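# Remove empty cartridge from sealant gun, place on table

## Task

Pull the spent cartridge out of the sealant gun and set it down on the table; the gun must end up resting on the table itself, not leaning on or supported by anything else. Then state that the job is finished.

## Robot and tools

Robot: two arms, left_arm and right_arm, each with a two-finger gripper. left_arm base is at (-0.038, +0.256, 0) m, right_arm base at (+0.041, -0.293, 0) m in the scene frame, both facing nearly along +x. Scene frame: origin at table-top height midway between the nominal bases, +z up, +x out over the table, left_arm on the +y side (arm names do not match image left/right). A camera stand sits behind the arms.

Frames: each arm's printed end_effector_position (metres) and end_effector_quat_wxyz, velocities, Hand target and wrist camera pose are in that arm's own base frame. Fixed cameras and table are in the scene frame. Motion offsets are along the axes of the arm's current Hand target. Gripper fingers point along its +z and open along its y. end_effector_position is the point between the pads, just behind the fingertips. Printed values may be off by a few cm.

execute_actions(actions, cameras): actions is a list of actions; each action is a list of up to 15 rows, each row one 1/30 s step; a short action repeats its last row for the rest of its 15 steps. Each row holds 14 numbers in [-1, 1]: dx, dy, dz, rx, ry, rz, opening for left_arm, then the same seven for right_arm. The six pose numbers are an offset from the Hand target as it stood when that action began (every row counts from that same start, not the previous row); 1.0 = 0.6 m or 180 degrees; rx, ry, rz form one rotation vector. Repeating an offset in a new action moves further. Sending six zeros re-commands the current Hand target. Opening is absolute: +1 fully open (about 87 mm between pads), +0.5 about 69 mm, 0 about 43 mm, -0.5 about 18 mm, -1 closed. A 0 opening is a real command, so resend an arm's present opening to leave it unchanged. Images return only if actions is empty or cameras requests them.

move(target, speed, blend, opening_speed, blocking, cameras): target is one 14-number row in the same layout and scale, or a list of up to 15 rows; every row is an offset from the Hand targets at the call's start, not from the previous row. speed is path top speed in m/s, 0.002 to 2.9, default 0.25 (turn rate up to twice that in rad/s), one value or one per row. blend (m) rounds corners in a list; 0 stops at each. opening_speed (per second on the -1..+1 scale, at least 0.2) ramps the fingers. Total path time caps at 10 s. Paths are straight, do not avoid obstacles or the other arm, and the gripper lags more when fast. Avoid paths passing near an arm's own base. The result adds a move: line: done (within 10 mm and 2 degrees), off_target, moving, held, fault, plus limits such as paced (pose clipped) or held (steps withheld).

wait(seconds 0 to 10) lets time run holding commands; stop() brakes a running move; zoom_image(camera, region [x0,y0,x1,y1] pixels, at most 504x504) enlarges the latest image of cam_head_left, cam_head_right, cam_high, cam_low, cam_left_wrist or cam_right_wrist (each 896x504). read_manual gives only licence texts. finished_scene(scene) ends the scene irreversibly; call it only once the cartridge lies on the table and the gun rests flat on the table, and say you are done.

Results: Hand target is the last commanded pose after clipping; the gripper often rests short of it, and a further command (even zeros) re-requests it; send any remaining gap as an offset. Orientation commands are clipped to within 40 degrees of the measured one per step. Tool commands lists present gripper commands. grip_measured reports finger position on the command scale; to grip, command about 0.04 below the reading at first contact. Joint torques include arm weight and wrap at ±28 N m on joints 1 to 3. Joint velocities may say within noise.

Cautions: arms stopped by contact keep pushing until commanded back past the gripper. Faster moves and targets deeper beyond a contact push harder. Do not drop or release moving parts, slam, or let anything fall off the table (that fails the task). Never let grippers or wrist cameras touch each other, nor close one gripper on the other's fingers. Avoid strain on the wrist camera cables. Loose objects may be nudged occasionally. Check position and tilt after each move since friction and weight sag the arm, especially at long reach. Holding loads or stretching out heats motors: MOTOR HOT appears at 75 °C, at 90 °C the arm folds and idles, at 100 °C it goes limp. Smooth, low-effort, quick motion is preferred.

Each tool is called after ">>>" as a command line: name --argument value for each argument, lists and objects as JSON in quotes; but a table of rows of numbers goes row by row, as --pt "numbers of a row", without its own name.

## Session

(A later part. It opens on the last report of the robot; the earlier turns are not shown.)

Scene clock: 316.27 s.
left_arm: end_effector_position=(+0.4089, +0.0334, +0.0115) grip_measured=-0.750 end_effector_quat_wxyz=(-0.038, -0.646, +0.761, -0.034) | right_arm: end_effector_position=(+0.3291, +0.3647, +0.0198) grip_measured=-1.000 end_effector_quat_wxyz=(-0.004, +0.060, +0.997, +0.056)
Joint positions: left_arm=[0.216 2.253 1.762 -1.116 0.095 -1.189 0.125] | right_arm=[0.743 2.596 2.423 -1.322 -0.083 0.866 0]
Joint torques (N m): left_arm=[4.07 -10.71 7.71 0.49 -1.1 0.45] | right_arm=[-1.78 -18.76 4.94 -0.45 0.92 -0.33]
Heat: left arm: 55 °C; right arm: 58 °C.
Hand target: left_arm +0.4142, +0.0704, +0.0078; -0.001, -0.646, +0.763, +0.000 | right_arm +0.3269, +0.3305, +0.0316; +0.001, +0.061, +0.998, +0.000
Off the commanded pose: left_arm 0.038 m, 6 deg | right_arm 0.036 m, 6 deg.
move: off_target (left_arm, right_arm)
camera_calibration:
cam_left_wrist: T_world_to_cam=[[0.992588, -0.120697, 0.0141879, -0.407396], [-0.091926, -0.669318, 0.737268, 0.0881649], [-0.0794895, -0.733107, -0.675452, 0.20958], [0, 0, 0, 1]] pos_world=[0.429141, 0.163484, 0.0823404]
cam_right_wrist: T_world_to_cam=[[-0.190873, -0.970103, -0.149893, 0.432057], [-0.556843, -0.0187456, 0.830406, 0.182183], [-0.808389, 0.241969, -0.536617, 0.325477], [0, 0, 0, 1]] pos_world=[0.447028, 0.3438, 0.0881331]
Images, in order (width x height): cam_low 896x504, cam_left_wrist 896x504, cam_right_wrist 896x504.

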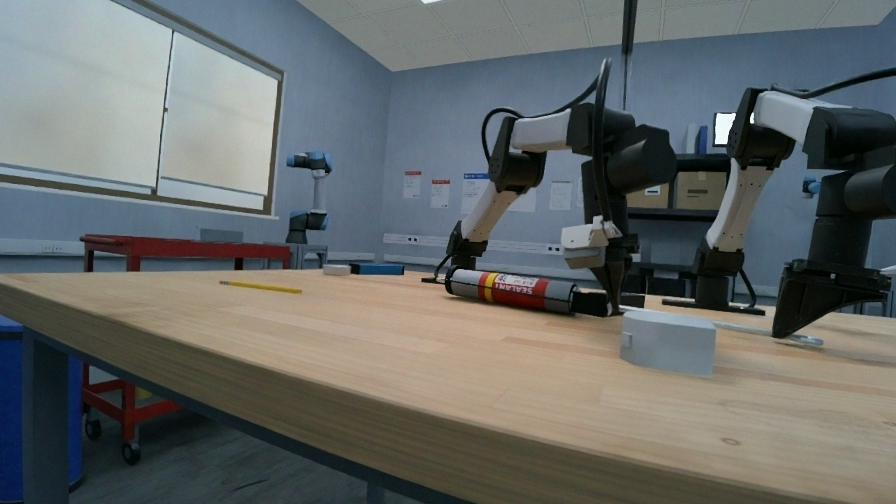

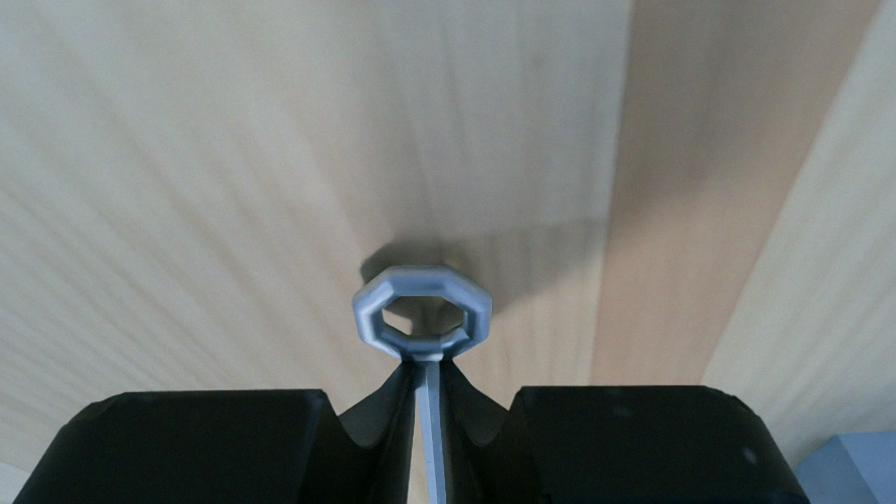

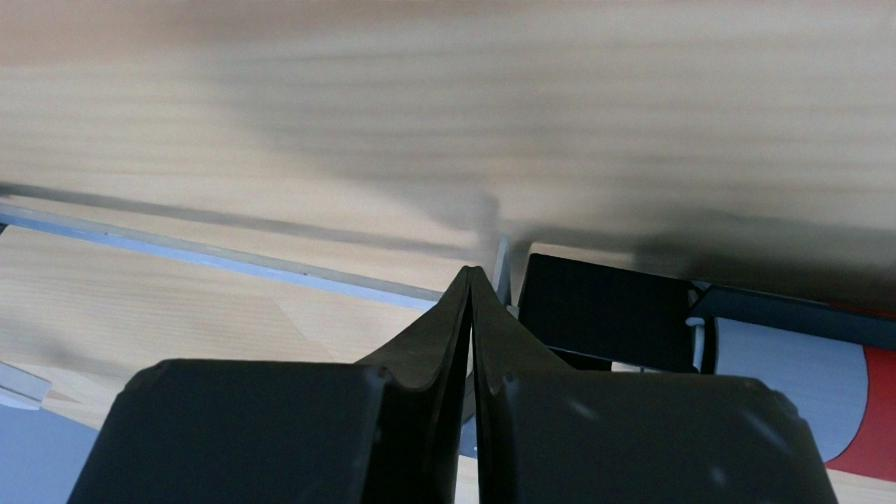

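>>> move --pt "0.08 0 0 0 0 0 -0.9 0 0.04 0 0 0 0 -1" --pt "0.08 0 0 0 0 0 -0.3 0 0.04 -0.1 0 0 0 -1" --speed 0.1 --cameras '["cam_low","cam_high","cam_right_wrist"]'

>>> zoom_image --camera "cam_low" --region '[410, 250, 530, 320]'

>>> zoom_image --camera "cam_high" --region '[395, 300, 475, 370]'

>>> zoom_image --camera "cam_right_wrist" --region '[500, 50, 896, 300]'

Scene clock: 331.67 s.
left_arm: end_effector_position=(+0.4079, +0.0243, +0.0055) grip_measured=-0.300 end_effector_quat_wxyz=(-0.006, -0.647, +0.763, -0.004) | right_arm: end_effector_position=(+0.3333, +0.3548, +0.0778) grip_measured=-1.000 end_effector_quat_wxyz=(+0.031, +0.062, +0.997, +0.040)
Joint positions: left_arm=[0.162 2.218 1.698 -1.058 0.013 -1.245 0.35] | right_arm=[0.747 2.631 2.738 -1.578 -0.01 0.873 0]
Joint torques (N m): left_arm=[-0.53 -13.07 4.01 0.45 -0.22 0.03] | right_arm=[-0.03 -18.47 4.59 0.44 0.23 0.06]
Heat: left arm: 57 °C; right arm: 60 °C.
Hand target: left_arm +0.4063, +0.0231, +0.0078; -0.001, -0.646, +0.763, +0.000 | right_arm +0.3299, +0.3543, +0.0917; +0.001, +0.061, +0.998, +0.000
Off the commanded pose: left_arm 0.003 m, 1 deg | right_arm 0.014 m, 6 deg.
joint sent to its limit (right arm) — joint 4 (wrist pitch), lower limit. The joint targets are off in orientation, not in position.
move: off_target (right_arm)
camera_calibration:
cam_right_wrist: T_world_to_cam=[[-0.19047, -0.97346, -0.126877, 0.431235], [-0.610326, 0.0161939, 0.791985, 0.144633], [-0.768911, 0.228286, -0.597212, 0.35892], [0, 0, 0, 1]] pos_world=[0.446388, 0.335511, 0.154517]
Images, in order (width x height): cam_high 896x504, cam_low 896x504, cam_right_wrist 896x504.

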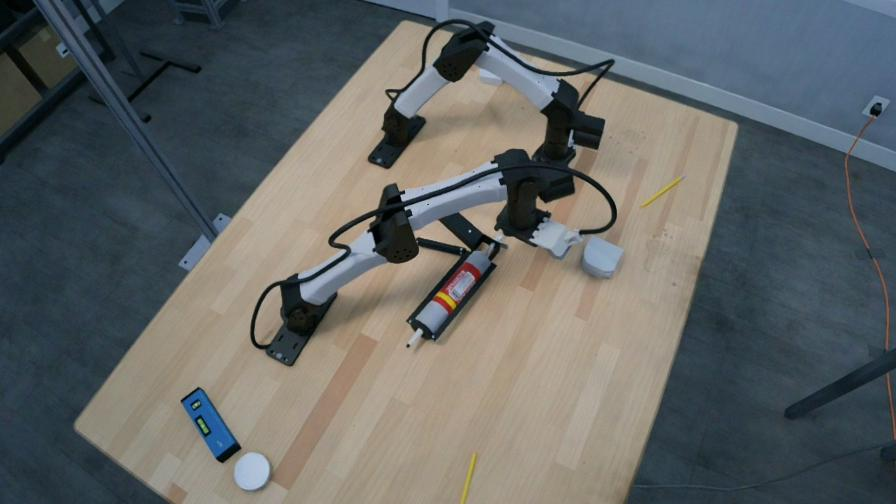

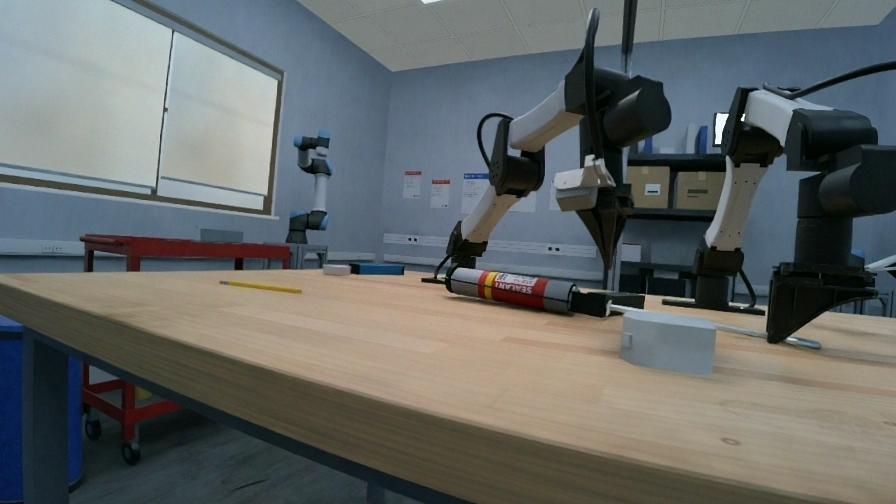

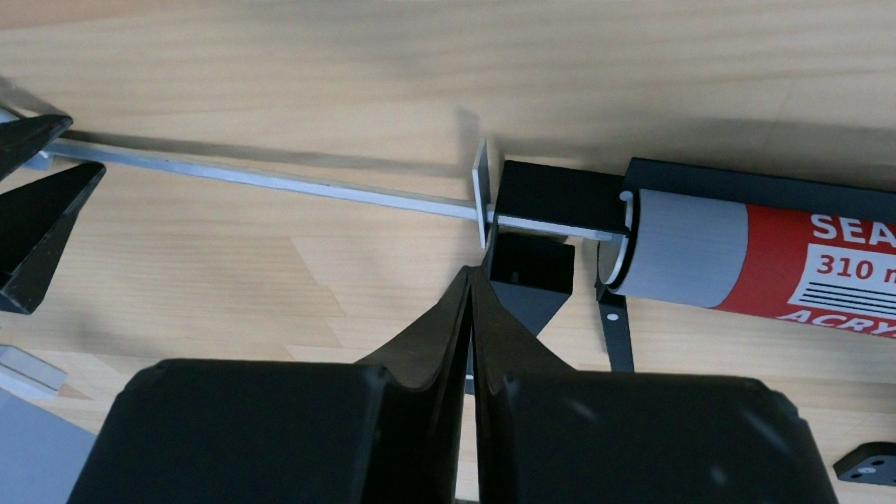

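Scaled by 4.200 from the camera's 896x504 image, which has a finer 1280x720 frame.

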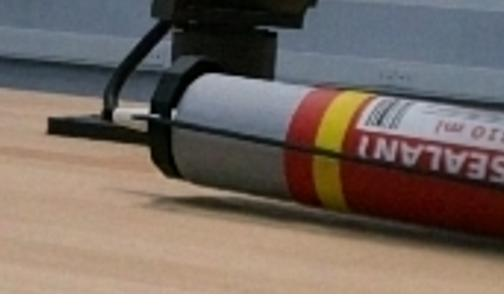

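Scaled by 6.300 from the camera's 896x504 image, which has a finer 1280x720 frame.

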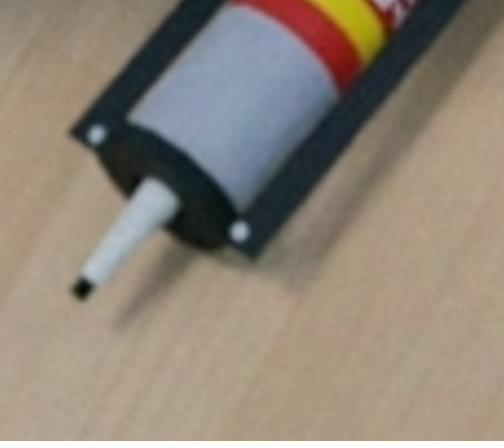

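Scaled by 1.273 from the camera's 896x504 image, which has a finer 1280x720 frame.

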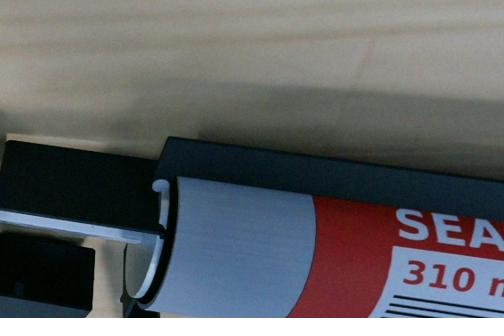

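>>> move --pt "0 0 -0.203 0 0 0 1 0 0 -0.1 0 0 0 -1" --pt "0.1 -0.007 -0.203 0 0 0 1 0.1 -0.572 -0.169 0.08 -0.272 0.0736 1" --pt "0.481 -0.035 -0.203 0 0 0 1 0.1 -0.572 -0.169 0.08 -0.272 0.0736 1" --blend '[0.03,0,0]' --cameras '["cam_high","cam_left_wrist","cam_right_wrist"]'

>>> zoom_image --camera "cam_right_wrist" --region '[200, 50, 600, 275]'

Scene clock: 384.93 s.
left_arm: end_effector_position=(+0.3757, -0.2658, +0.1285) grip_measured=+1.000 end_effector_quat_wxyz=(+0.001, -0.640, +0.768, -0.016) | right_arm: end_effector_position=(+0.2281, +0.0247, +0.1946) grip_measured=+0.971 end_effector_quat_wxyz=(+0.403, +0.166, +0.889, -0.140)
Joint positions: left_arm=[-0.527 2.283 2.298 -1.555 0.01 -1.917 1] | right_arm=[0.554 1.009 1.03 -1.066 0.745 0.714 0.985]
Joint torques (N m): left_arm=[0.46 -10.99 7.06 0.31 -0.15 -0.03] | right_arm=[-0.98 -1.94 5.22 1.31 0.59 -0.22]
Heat: left arm: 67 °C; right arm: 71 °C.
Hand target: left_arm +0.3794, -0.2649, +0.1300; -0.001, -0.646, +0.763, +0.000 | right_arm +0.2283, +0.0210, +0.1930; +0.405, +0.166, +0.887, -0.146
Off the commanded pose: left_arm 0.004 m, 2 deg | right_arm 0.004 m, 1 deg.
joint sent to its limit (left arm) — joint 4 (wrist pitch), lower limit. The joint targets still meet the commanded pose.
move: done
camera_calibration:
cam_left_wrist: T_world_to_cam=[[0.989497, -0.13846, 0.0415255, -0.419307], [-0.12952, -0.721658, 0.680025, -0.193899], [-0.0641894, -0.678261, -0.732012, 0.0826386], [0, 0, 0, 1]] pos_world=[0.395094, -0.141936, 0.209761]
cam_right_wrist: T_world_to_cam=[[-0.424656, -0.904756, 0.0329045, 0.125334], [-0.899688, 0.42578, 0.0963004, 0.184567], [-0.101138, 0.0112908, -0.994808, 0.353494], [0, 0, 0, 1]] pos_world=[0.255028, 0.0308207, 0.329761]
Images, in order (width x height): cam_high 896x504, cam_left_wrist 896x504, cam_right_wrist 896x504.

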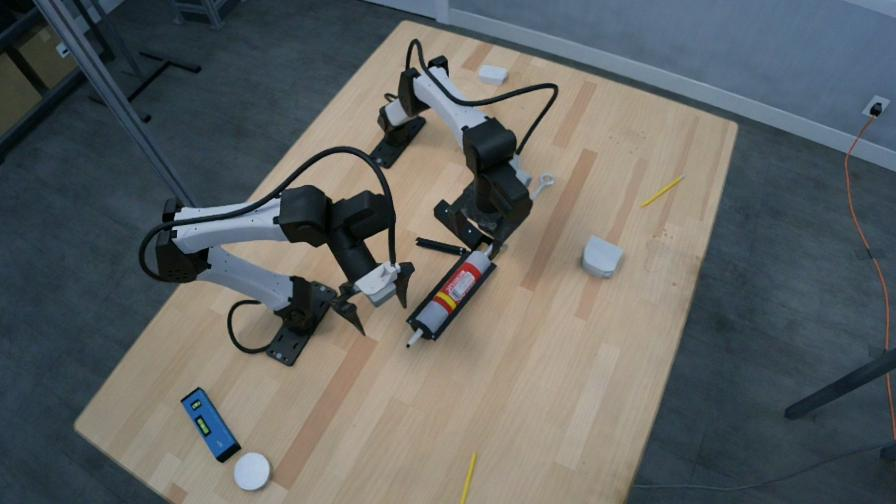

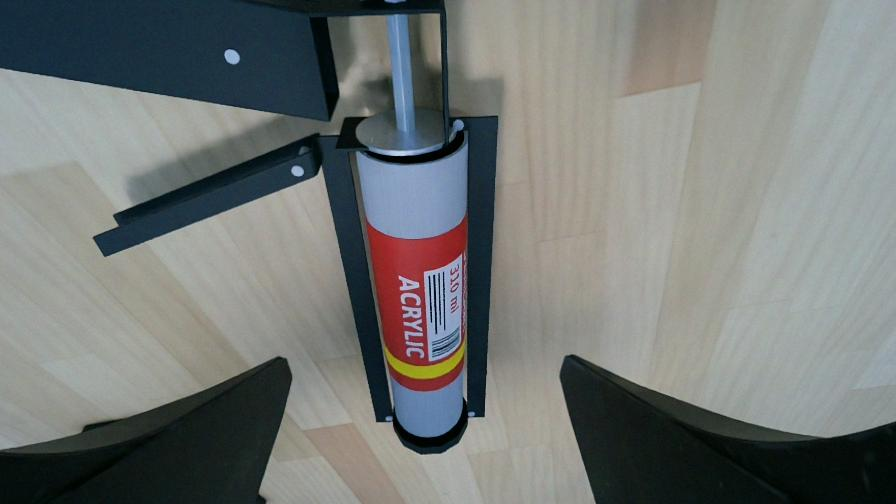

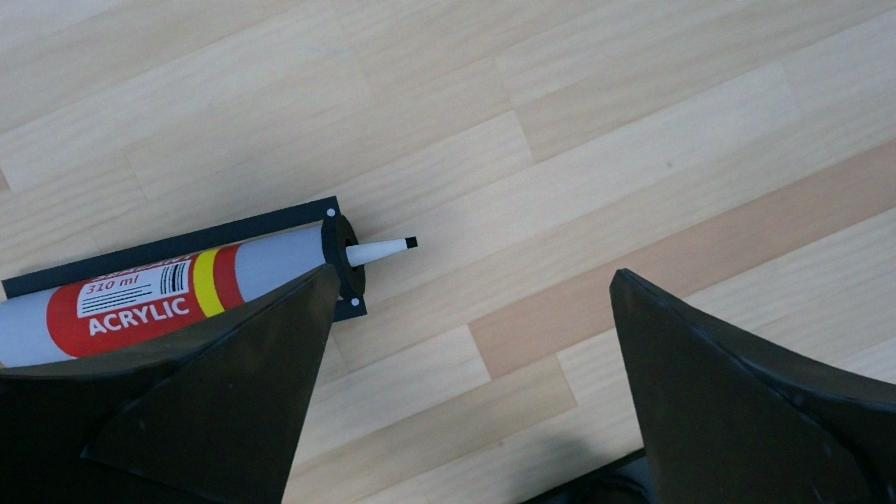

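Scaled by 1.260 from the camera's 896x504 image, which has a finer 1280x720 frame.

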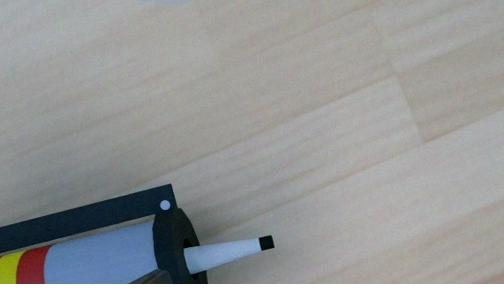

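>>> move --target '[0.0167,0.0085,0.15,0,0,0,1,0,0,0,0,0,0,1]' --speed 0.12 --cameras '["cam_low","cam_left_wrist"]'

>>> zoom_image --camera "cam_low" --region '[420, 180, 640, 340]'

Scene clock: 401.50 s.
left_arm: end_effector_position=(+0.3732, -0.2743, +0.0461) grip_measured=+1.000 end_effector_quat_wxyz=(-0.003, -0.642, +0.767, -0.006) | right_arm: end_effector_position=(+0.2281, +0.0247, +0.1946) grip_measured=+0.971 end_effector_quat_wxyz=(+0.403, +0.166, +0.889, -0.140)
Joint positions: left_arm=[-0.546 2.283 1.97 -1.249 0.01 -1.94 1] | right_arm=[0.554 1.009 1.03 -1.066 0.745 0.714 0.985]
Joint torques (N m): left_arm=[-0.2 -11.52 4.55 0.43 -0.18 -0.04] | right_arm=[-0.98 -1.94 5.22 1.31 0.6 -0.22]
Heat: left arm: 60 °C; right arm: 59 °C.
Hand target: left_arm +0.3727, -0.2741, +0.0400; -0.001, -0.646, +0.763, +0.000 | right_arm +0.2283, +0.0210, +0.1930; +0.405, +0.166, +0.887, -0.146
Off the commanded pose: left_arm 0.006 m, 1 deg | right_arm 0.004 m, 1 deg.
move: done
camera_calibration:
cam_left_wrist: T_world_to_cam=[[0.990618, -0.135058, 0.0208718, -0.413123], [-0.113677, -0.729575, 0.674387, -0.152171], [-0.0758536, -0.670432, -0.738083, 0.0232182], [0, 0, 0, 1]] pos_world=[0.39371, -0.151249, 0.128382]
Images, in order (width x height): cam_low 896x504, cam_left_wrist 896x504.

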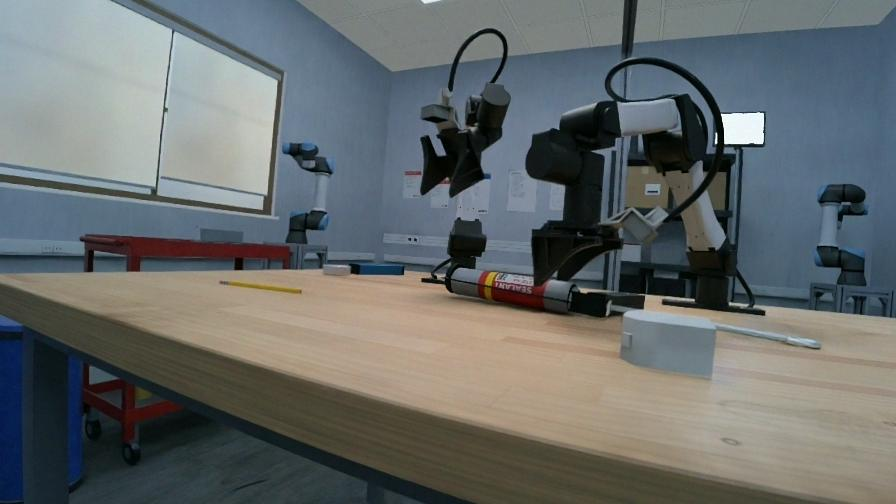

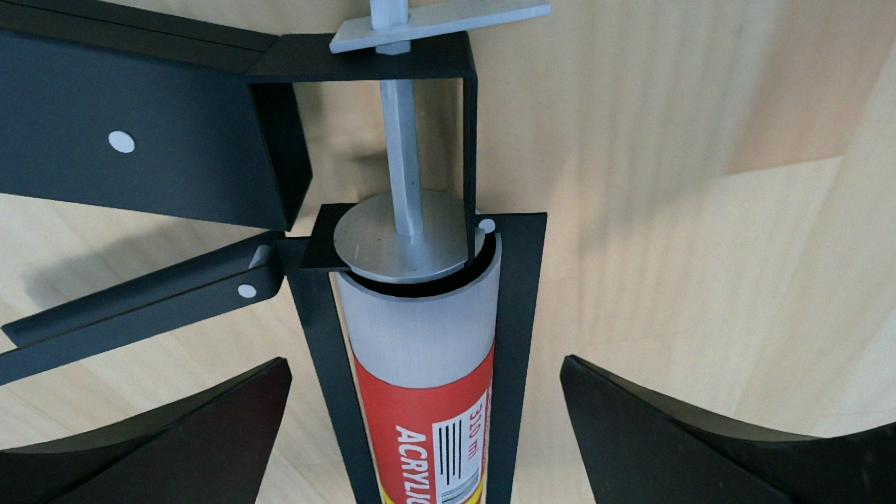

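Scaled by 2.291 from the camera's 896x504 image, which has a finer 1280x720 frame.

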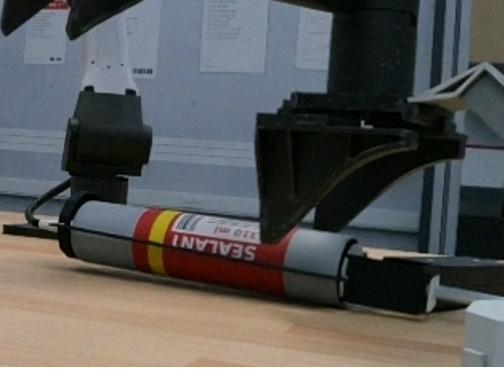

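>>> move --pt "0 0 0.015 0 0 0 1 0 0 0 0 0 0 1" --pt "0 0 0.015 0 0 0 0 0 0 0 0 0 0 1" --speed 0.06 --opening_speed 1 --cameras '["cam_low","cam_left_wrist"]'

>>> zoom_image --camera "cam_low" --region '[420, 180, 640, 340]'

Scene clock: 417.70 s.
left_arm: end_effector_position=(+0.3722, -0.2751, +0.0392) grip_measured=+0.001 end_effector_quat_wxyz=(-0.004, -0.642, +0.767, -0.007) | right_arm: end_effector_position=(+0.2281, +0.0247, +0.1946) grip_measured=+0.971 end_effector_quat_wxyz=(+0.403, +0.166, +0.889, -0.140)
Joint positions: left_arm=[-0.548 2.283 1.942 -1.22 0.013 -1.941 0.501] | right_arm=[0.554 1.009 1.03 -1.066 0.745 0.714 0.985]
Joint torques (N m): left_arm=[-0.1 -11.11 4.53 0.47 -0.21 -0.04] | right_arm=[-0.99 -1.95 5.22 1.31 0.59 -0.22]
Heat: left arm: 58 °C; right arm: 51 °C.
Hand target: left_arm +0.3727, -0.2740, +0.0310; -0.001, -0.646, +0.763, +0.000 | right_arm +0.2283, +0.0210, +0.1930; +0.405, +0.166, +0.887, -0.146
Off the commanded pose: left_arm 0.008 m, 1 deg | right_arm 0.004 m, 1 deg.
move: done
camera_calibration:
cam_left_wrist: T_world_to_cam=[[0.990476, -0.136164, 0.0204108, -0.412301], [-0.113972, -0.727653, 0.676411, -0.147542], [-0.0772507, -0.672295, -0.736242, 0.017484], [0, 0, 0, 1]] pos_world=[0.392909, -0.151746, 0.121087]
Images, in order (width x height): cam_low 896x504, cam_left_wrist 896x504.

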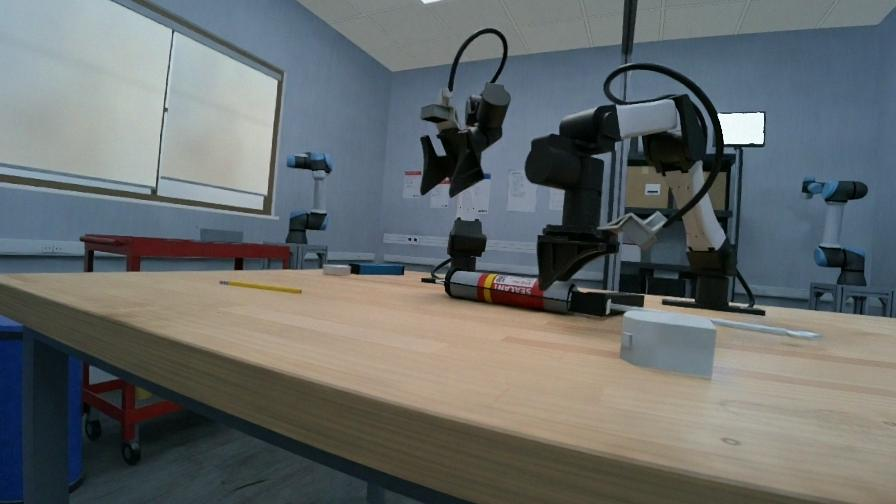

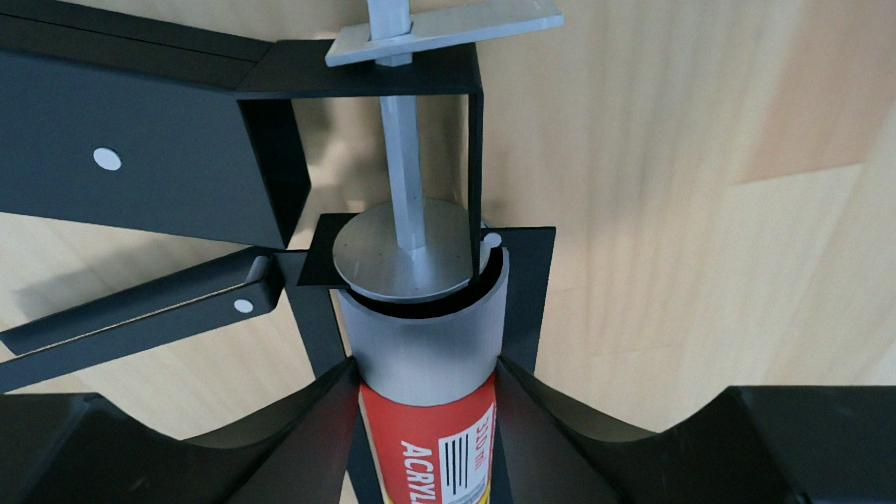

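Scaled by 2.291 from the camera's 896x504 image, which has a finer 1280x720 frame.

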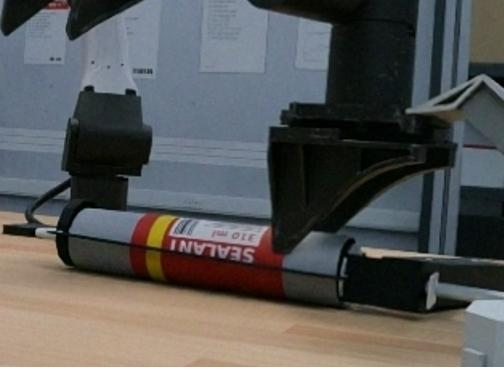

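>>> move --pt "0 0 -0.004 0 0 0 -0.25 0 0 0 0 0 0 1" --pt "0.003 0 -0.055 0 -0.039 0 -0.25 0 0 0 0 0 0 1" --speed 0.05 --opening_speed 1 --cameras '["cam_low","cam_left_wrist","cam_right_wrist"]'

>>> zoom_image --camera "cam_low" --region '[420, 180, 640, 340]'

Scene clock: 429.57 s.
left_arm: end_effector_position=(+0.3700, -0.2750, +0.0655) grip_measured=-0.250 end_effector_quat_wxyz=(+0.040, -0.642, +0.765, +0.035) | right_arm: end_effector_position=(+0.2281, +0.0247, +0.1946) grip_measured=+0.971 end_effector_quat_wxyz=(+0.403, +0.166, +0.889, -0.140)
Joint positions: left_arm=[-0.593 2.338 2.156 -1.434 -0.096 -1.991 0.375] | right_arm=[0.554 1.009 1.03 -1.066 0.745 0.714 0.985]
Joint torques (N m): left_arm=[-0.23 -10.92 7.19 0.11 -0.31 -0.05] | right_arm=[-0.98 -1.94 5.23 1.3 0.59 -0.22]
Heat: left arm: 57 °C; right arm: 48 °C.
Hand target: left_arm +0.3724, -0.2758, +0.0641; +0.046, -0.645, +0.762, +0.039 | right_arm +0.2283, +0.0210, +0.1930; +0.405, +0.166, +0.887, -0.146
Off the commanded pose: left_arm 0.003 m, 1 deg | right_arm 0.004 m, 1 deg.
move: done
camera_calibration:
cam_left_wrist: T_world_to_cam=[[0.990562, -0.135842, 0.0182653, -0.410454], [-0.121009, -0.804148, 0.581982, -0.177786], [-0.0643697, -0.5787, -0.812996, 0.0627501], [0, 0, 0, 1]] pos_world=[0.389106, -0.162409, 0.161981]
cam_right_wrist: T_world_to_cam=[[-0.424656, -0.904756, 0.0329045, 0.125334], [-0.899688, 0.42578, 0.0963004, 0.184567], [-0.101138, 0.0112908, -0.994808, 0.353494], [0, 0, 0, 1]] pos_world=[0.255028, 0.0308207, 0.329761]
Images, in order (width x height): cam_low 896x504, cam_left_wrist 896x504, cam_right_wrist 896x504.

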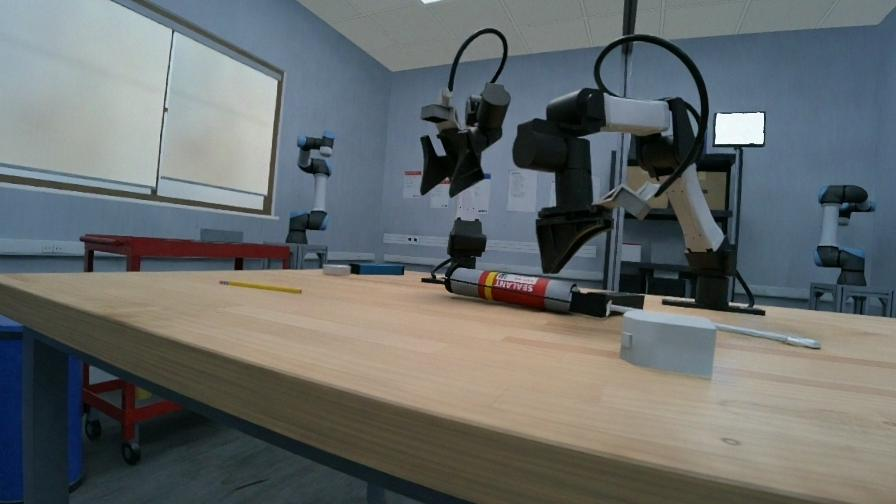

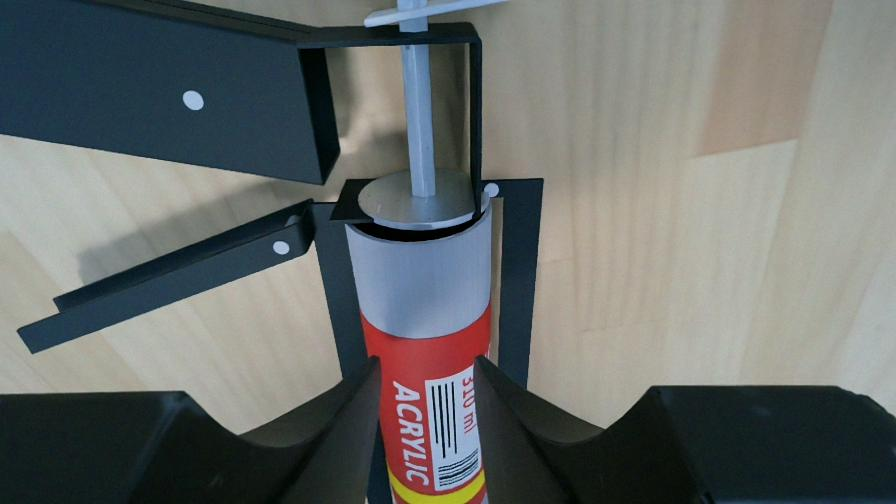

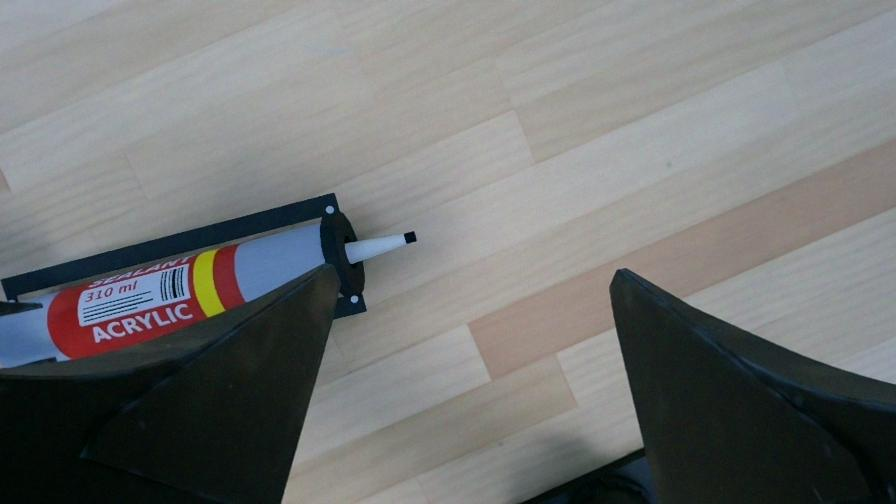

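Scaled by 2.291 from the camera's 896x504 image, which has a finer 1280x720 frame.

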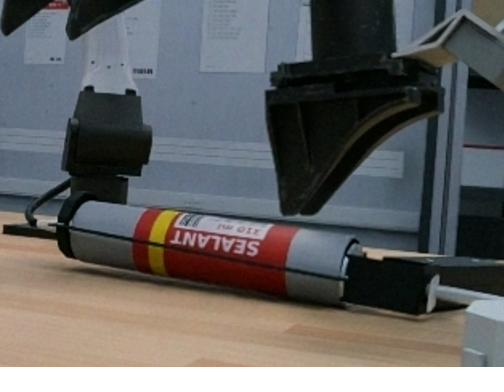

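>>> move --pt "0.006 0 0.02 0 0.039 0 0.5 0 0 0 0 0 0 1" --pt "0.006 0 0.073 0 0.039 0 0.5 0 0 0 0 0 0 1" --pt "0.006 0 0.073 0 0.039 0 -0.2 0 0 0 0 0 0 1" --speed 0.06 --opening_speed 1 --cameras '["cam_low","cam_left_wrist"]'

>>> zoom_image --camera "cam_low" --region '[420, 180, 640, 340]'

Scene clock: 449.73 s.
left_arm: end_effector_position=(+0.3732, -0.2781, +0.0285) grip_measured=+0.085 end_effector_quat_wxyz=(-0.008, -0.646, +0.763, -0.007) | right_arm: end_effector_position=(+0.2281, +0.0247, +0.1946) grip_measured=+0.971 end_effector_quat_wxyz=(+0.403, +0.166, +0.889, -0.140)
Joint positions: left_arm=[-0.55 2.298 1.925 -1.188 0.019 -1.954 0.542] | right_arm=[0.554 1.009 1.03 -1.066 0.745 0.714 0.985]
Joint torques (N m): left_arm=[0.14 -11.95 3.44 0.55 -0.28 0.08] | right_arm=[-0.99 -1.95 5.22 1.3 0.59 -0.22]
Heat: left arm: 59 °C; right arm: 43 °C.
Hand target: left_arm +0.3726, -0.2742, +0.0201; -0.001, -0.646, +0.763, +0.000 | right_arm +0.2283, +0.0210, +0.1930; +0.405, +0.166, +0.887, -0.146
Off the commanded pose: left_arm 0.009 m, 1 deg | right_arm 0.004 m, 1 deg.
move: done
camera_calibration:
cam_left_wrist: T_world_to_cam=[[0.992036, -0.124771, 0.0172536, -0.410815], [-0.103056, -0.725248, 0.680731, -0.145929], [-0.0724222, -0.677087, -0.73233, 0.00447295], [0, 0, 0, 1]] pos_world=[0.392828, -0.154064, 0.109702]
Images, in order (width x height): cam_low 896x504, cam_left_wrist 896x504.

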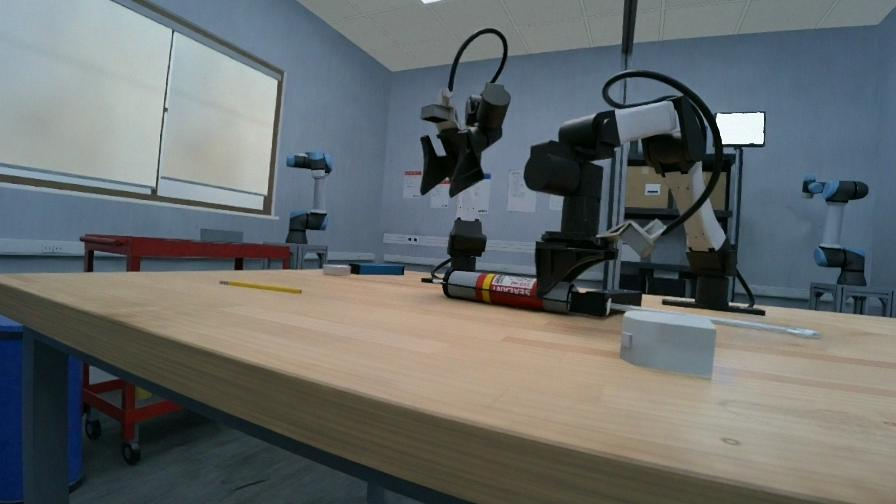

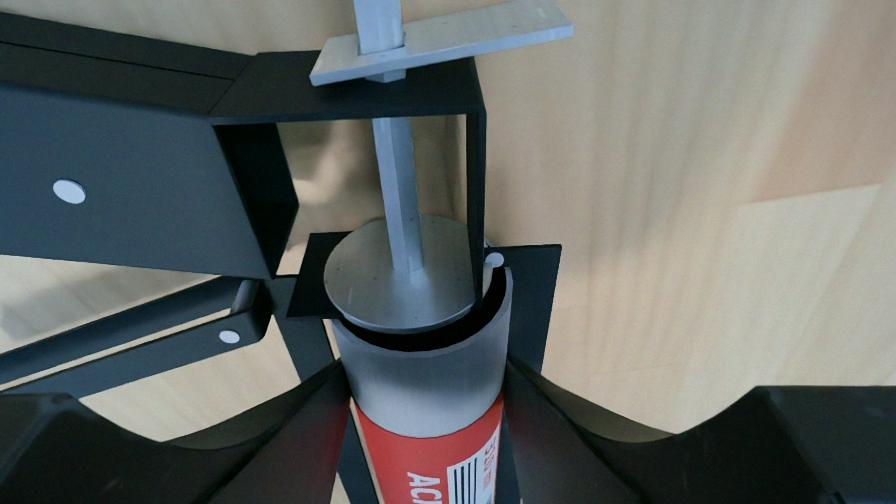

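Scaled by 2.291 from the camera's 896x504 image, which has a finer 1280x720 frame.

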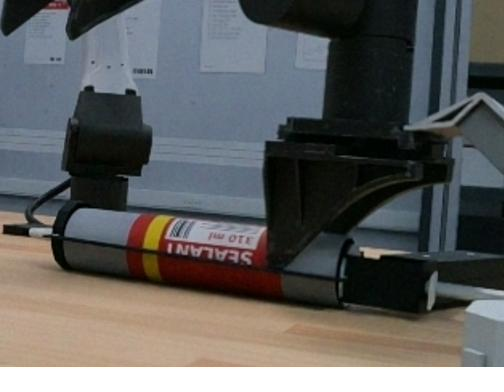

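>>> move --pt "0.004 0 -0.07 0 -0.05 0 -0.2 0 0 0 0 0 0 1" --speed 0.05 --cameras '["cam_low","cam_left_wrist","cam_right_wrist"]'

>>> zoom_image --camera "cam_low" --region '[420, 180, 640, 340]'

Scene clock: 458.47 s.
left_arm: end_effector_position=(+0.3722, -0.2774, +0.0635) grip_measured=+0.085 end_effector_quat_wxyz=(+0.054, -0.642, +0.763, +0.041) | right_arm: end_effector_position=(+0.2281, +0.0247, +0.1946) grip_measured=+0.971 end_effector_quat_wxyz=(+0.403, +0.166, +0.889, -0.140)
Joint positions: left_arm=[-0.607 2.361 2.191 -1.452 -0.125 -2.01 0.542] | right_arm=[0.554 1.009 1.03 -1.066 0.745 0.714 0.985]
Joint torques (N m): left_arm=[-0.23 -11.15 7.17 -0.02 -0.33 -0.02] | right_arm=[-0.99 -1.94 5.23 1.31 0.59 -0.22]
Heat: left arm: 60 °C; right arm: 42 °C.
Hand target: left_arm +0.3723, -0.2764, +0.0622; +0.059, -0.644, +0.761, +0.050 | right_arm +0.2283, +0.0210, +0.1930; +0.405, +0.166, +0.887, -0.146
Off the commanded pose: left_arm 0.002 m, 1 deg | right_arm 0.004 m, 1 deg.
move: done
camera_calibration:
cam_left_wrist: T_world_to_cam=[[0.990697, -0.133109, 0.0283057, -0.412788], [-0.126134, -0.820091, 0.558159, -0.179273], [-0.0510824, -0.556537, -0.829251, 0.0620635], [0, 0, 0, 1]] pos_world=[0.389506, -0.167425, 0.163213]
cam_right_wrist: T_world_to_cam=[[-0.424656, -0.904756, 0.0329045, 0.125334], [-0.899688, 0.42578, 0.0963004, 0.184567], [-0.101138, 0.0112908, -0.994808, 0.353494], [0, 0, 0, 1]] pos_world=[0.255028, 0.0308207, 0.329761]
Images, in order (width x height): cam_low 896x504, cam_left_wrist 896x504, cam_right_wrist 896x504.

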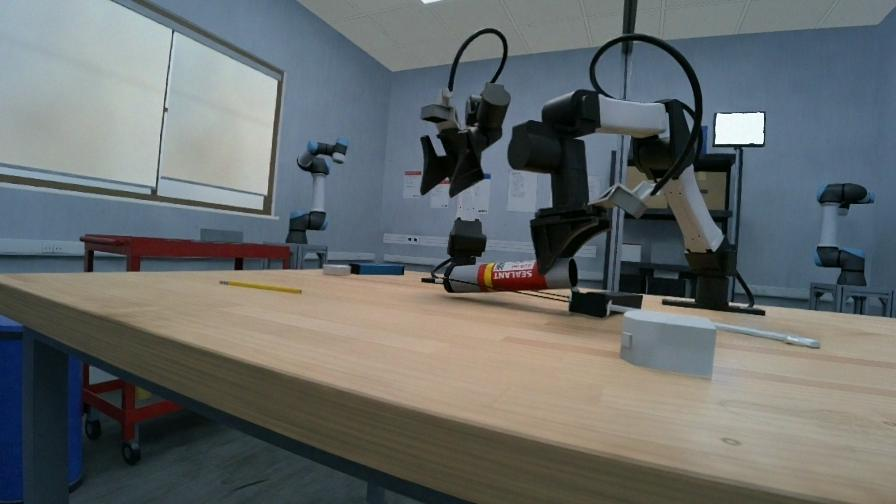

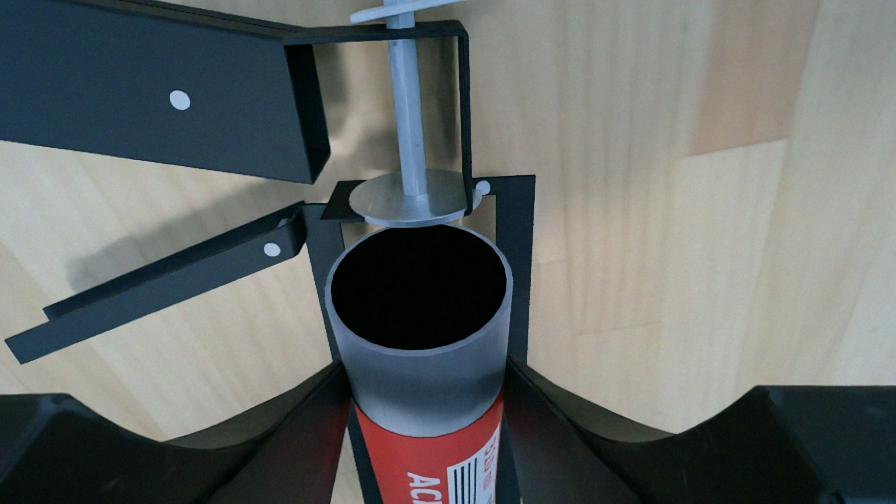

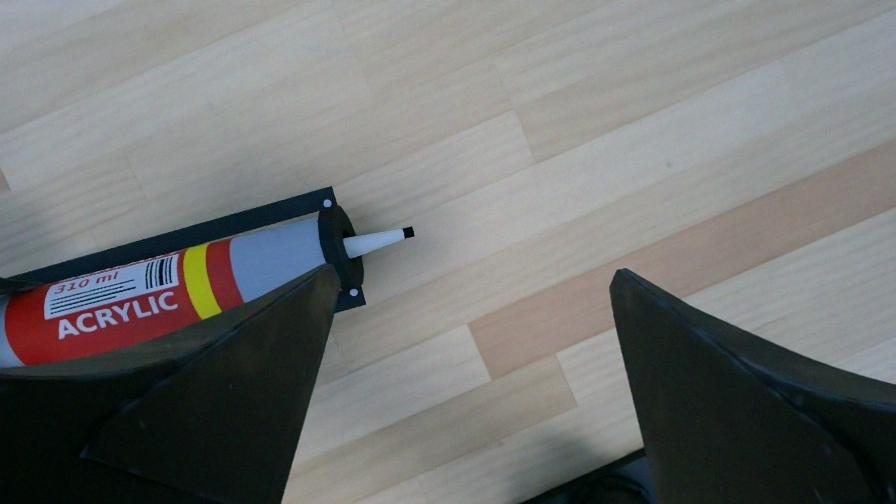

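Scaled by 2.291 from the camera's 896x504 image, which has a finer 1280x720 frame.

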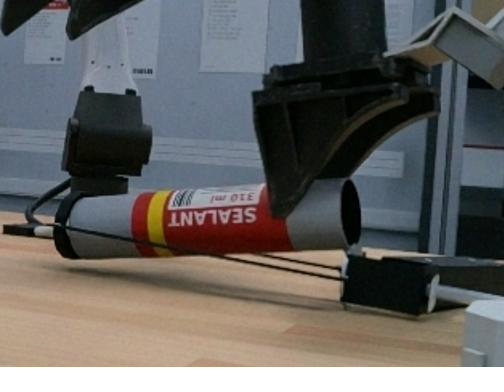

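>>> move --pt "0.004 0 -0.025 0 -0.022 0 -0.2 0 0 0 0 0 0 1" --pt "-0.146 0 -0.05 0 -0.022 0 -0.2 0 0 0 0 0 0 1" --pt "-0.146 0 -0.15 0 -0.022 0 -0.2 0 0 0 0 0 0 1" --speed 0.08 --blend '[0.005,0.01,0]' --cameras '["cam_low","cam_high","cam_right_wrist"]'

Scene clock: 472.63 s.
left_arm: end_effector_position=(+0.3839, -0.2021, +0.1422) grip_measured=+0.085 end_effector_quat_wxyz=(+0.099, -0.643, +0.759, +0.026) | right_arm: end_effector_position=(+0.2281, +0.0247, +0.1946) grip_measured=+0.971 end_effector_quat_wxyz=(+0.403, +0.166, +0.889, -0.140)
Joint positions: left_arm=[-0.477 2.178 2.2 -1.565 -0.204 -1.879 0.542] | right_arm=[0.554 1.009 1.03 -1.066 0.745 0.714 0.985]
Joint torques (N m): left_arm=[-0.34 -14.91 6.42 0.41 -0.22 0.13] | right_arm=[-0.99 -1.94 5.22 1.3 0.59 -0.22]
Heat: left arm: 60 °C; right arm: 41 °C.
Hand target: left_arm +0.3843, -0.2048, +0.1646; +0.085, -0.642, +0.759, +0.073 | right_arm +0.2283, +0.0210, +0.1930; +0.405, +0.166, +0.887, -0.146
Off the commanded pose: left_arm 0.023 m, 6 deg | right_arm 0.004 m, 1 deg.
joint sent to its limit (left arm) — joint 4 (wrist pitch), lower limit. The joint targets are off in orientation, not in position.
move: off_target (left_arm)
camera_calibration:
cam_right_wrist: T_world_to_cam=[[-0.424656, -0.904756, 0.0329045, 0.125334], [-0.899688, 0.42578, 0.0963004, 0.184567], [-0.101138, 0.0112908, -0.994808, 0.353494], [0, 0, 0, 1]] pos_world=[0.255028, 0.0308207, 0.329761]
Images, in order (width x height): cam_high 896x504, cam_low 896x504, cam_right_wrist 896x504.

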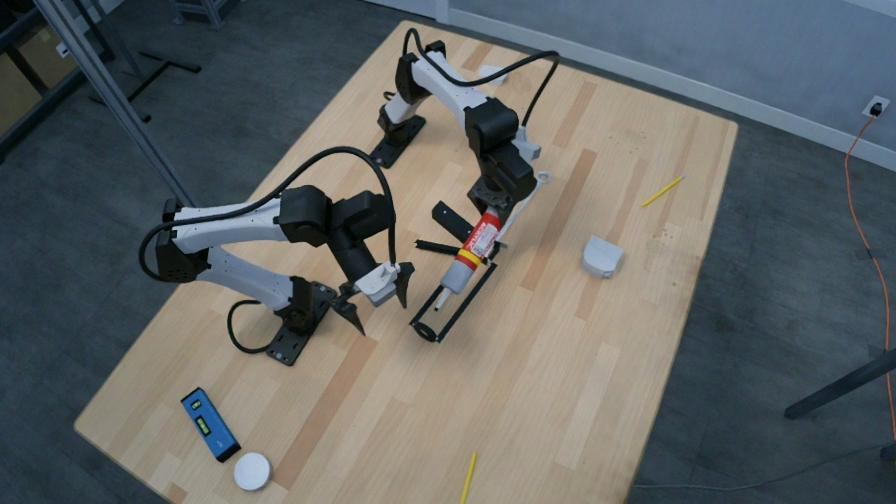

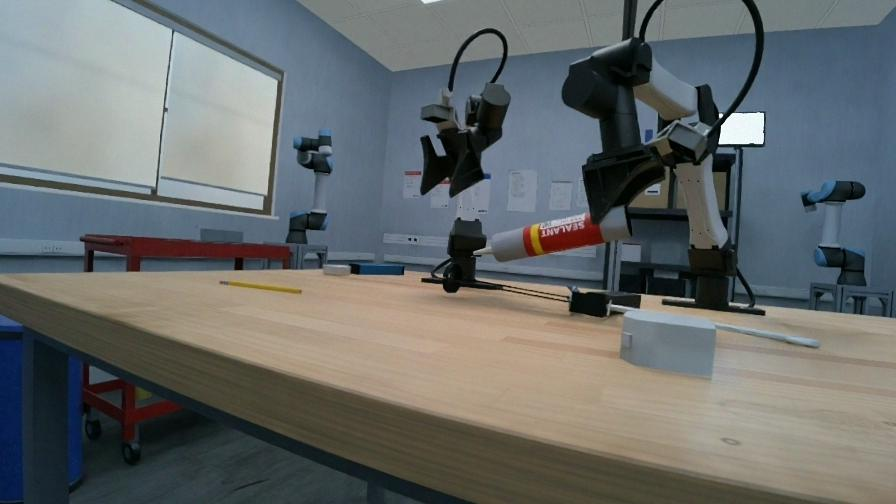

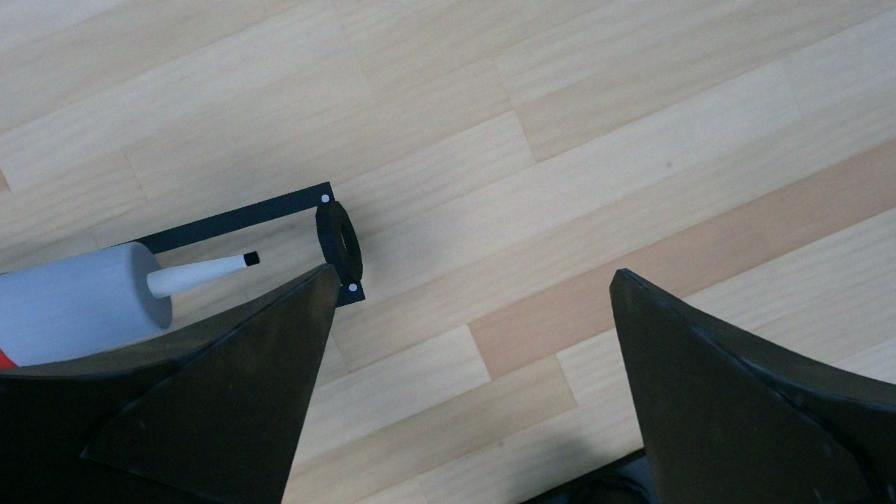

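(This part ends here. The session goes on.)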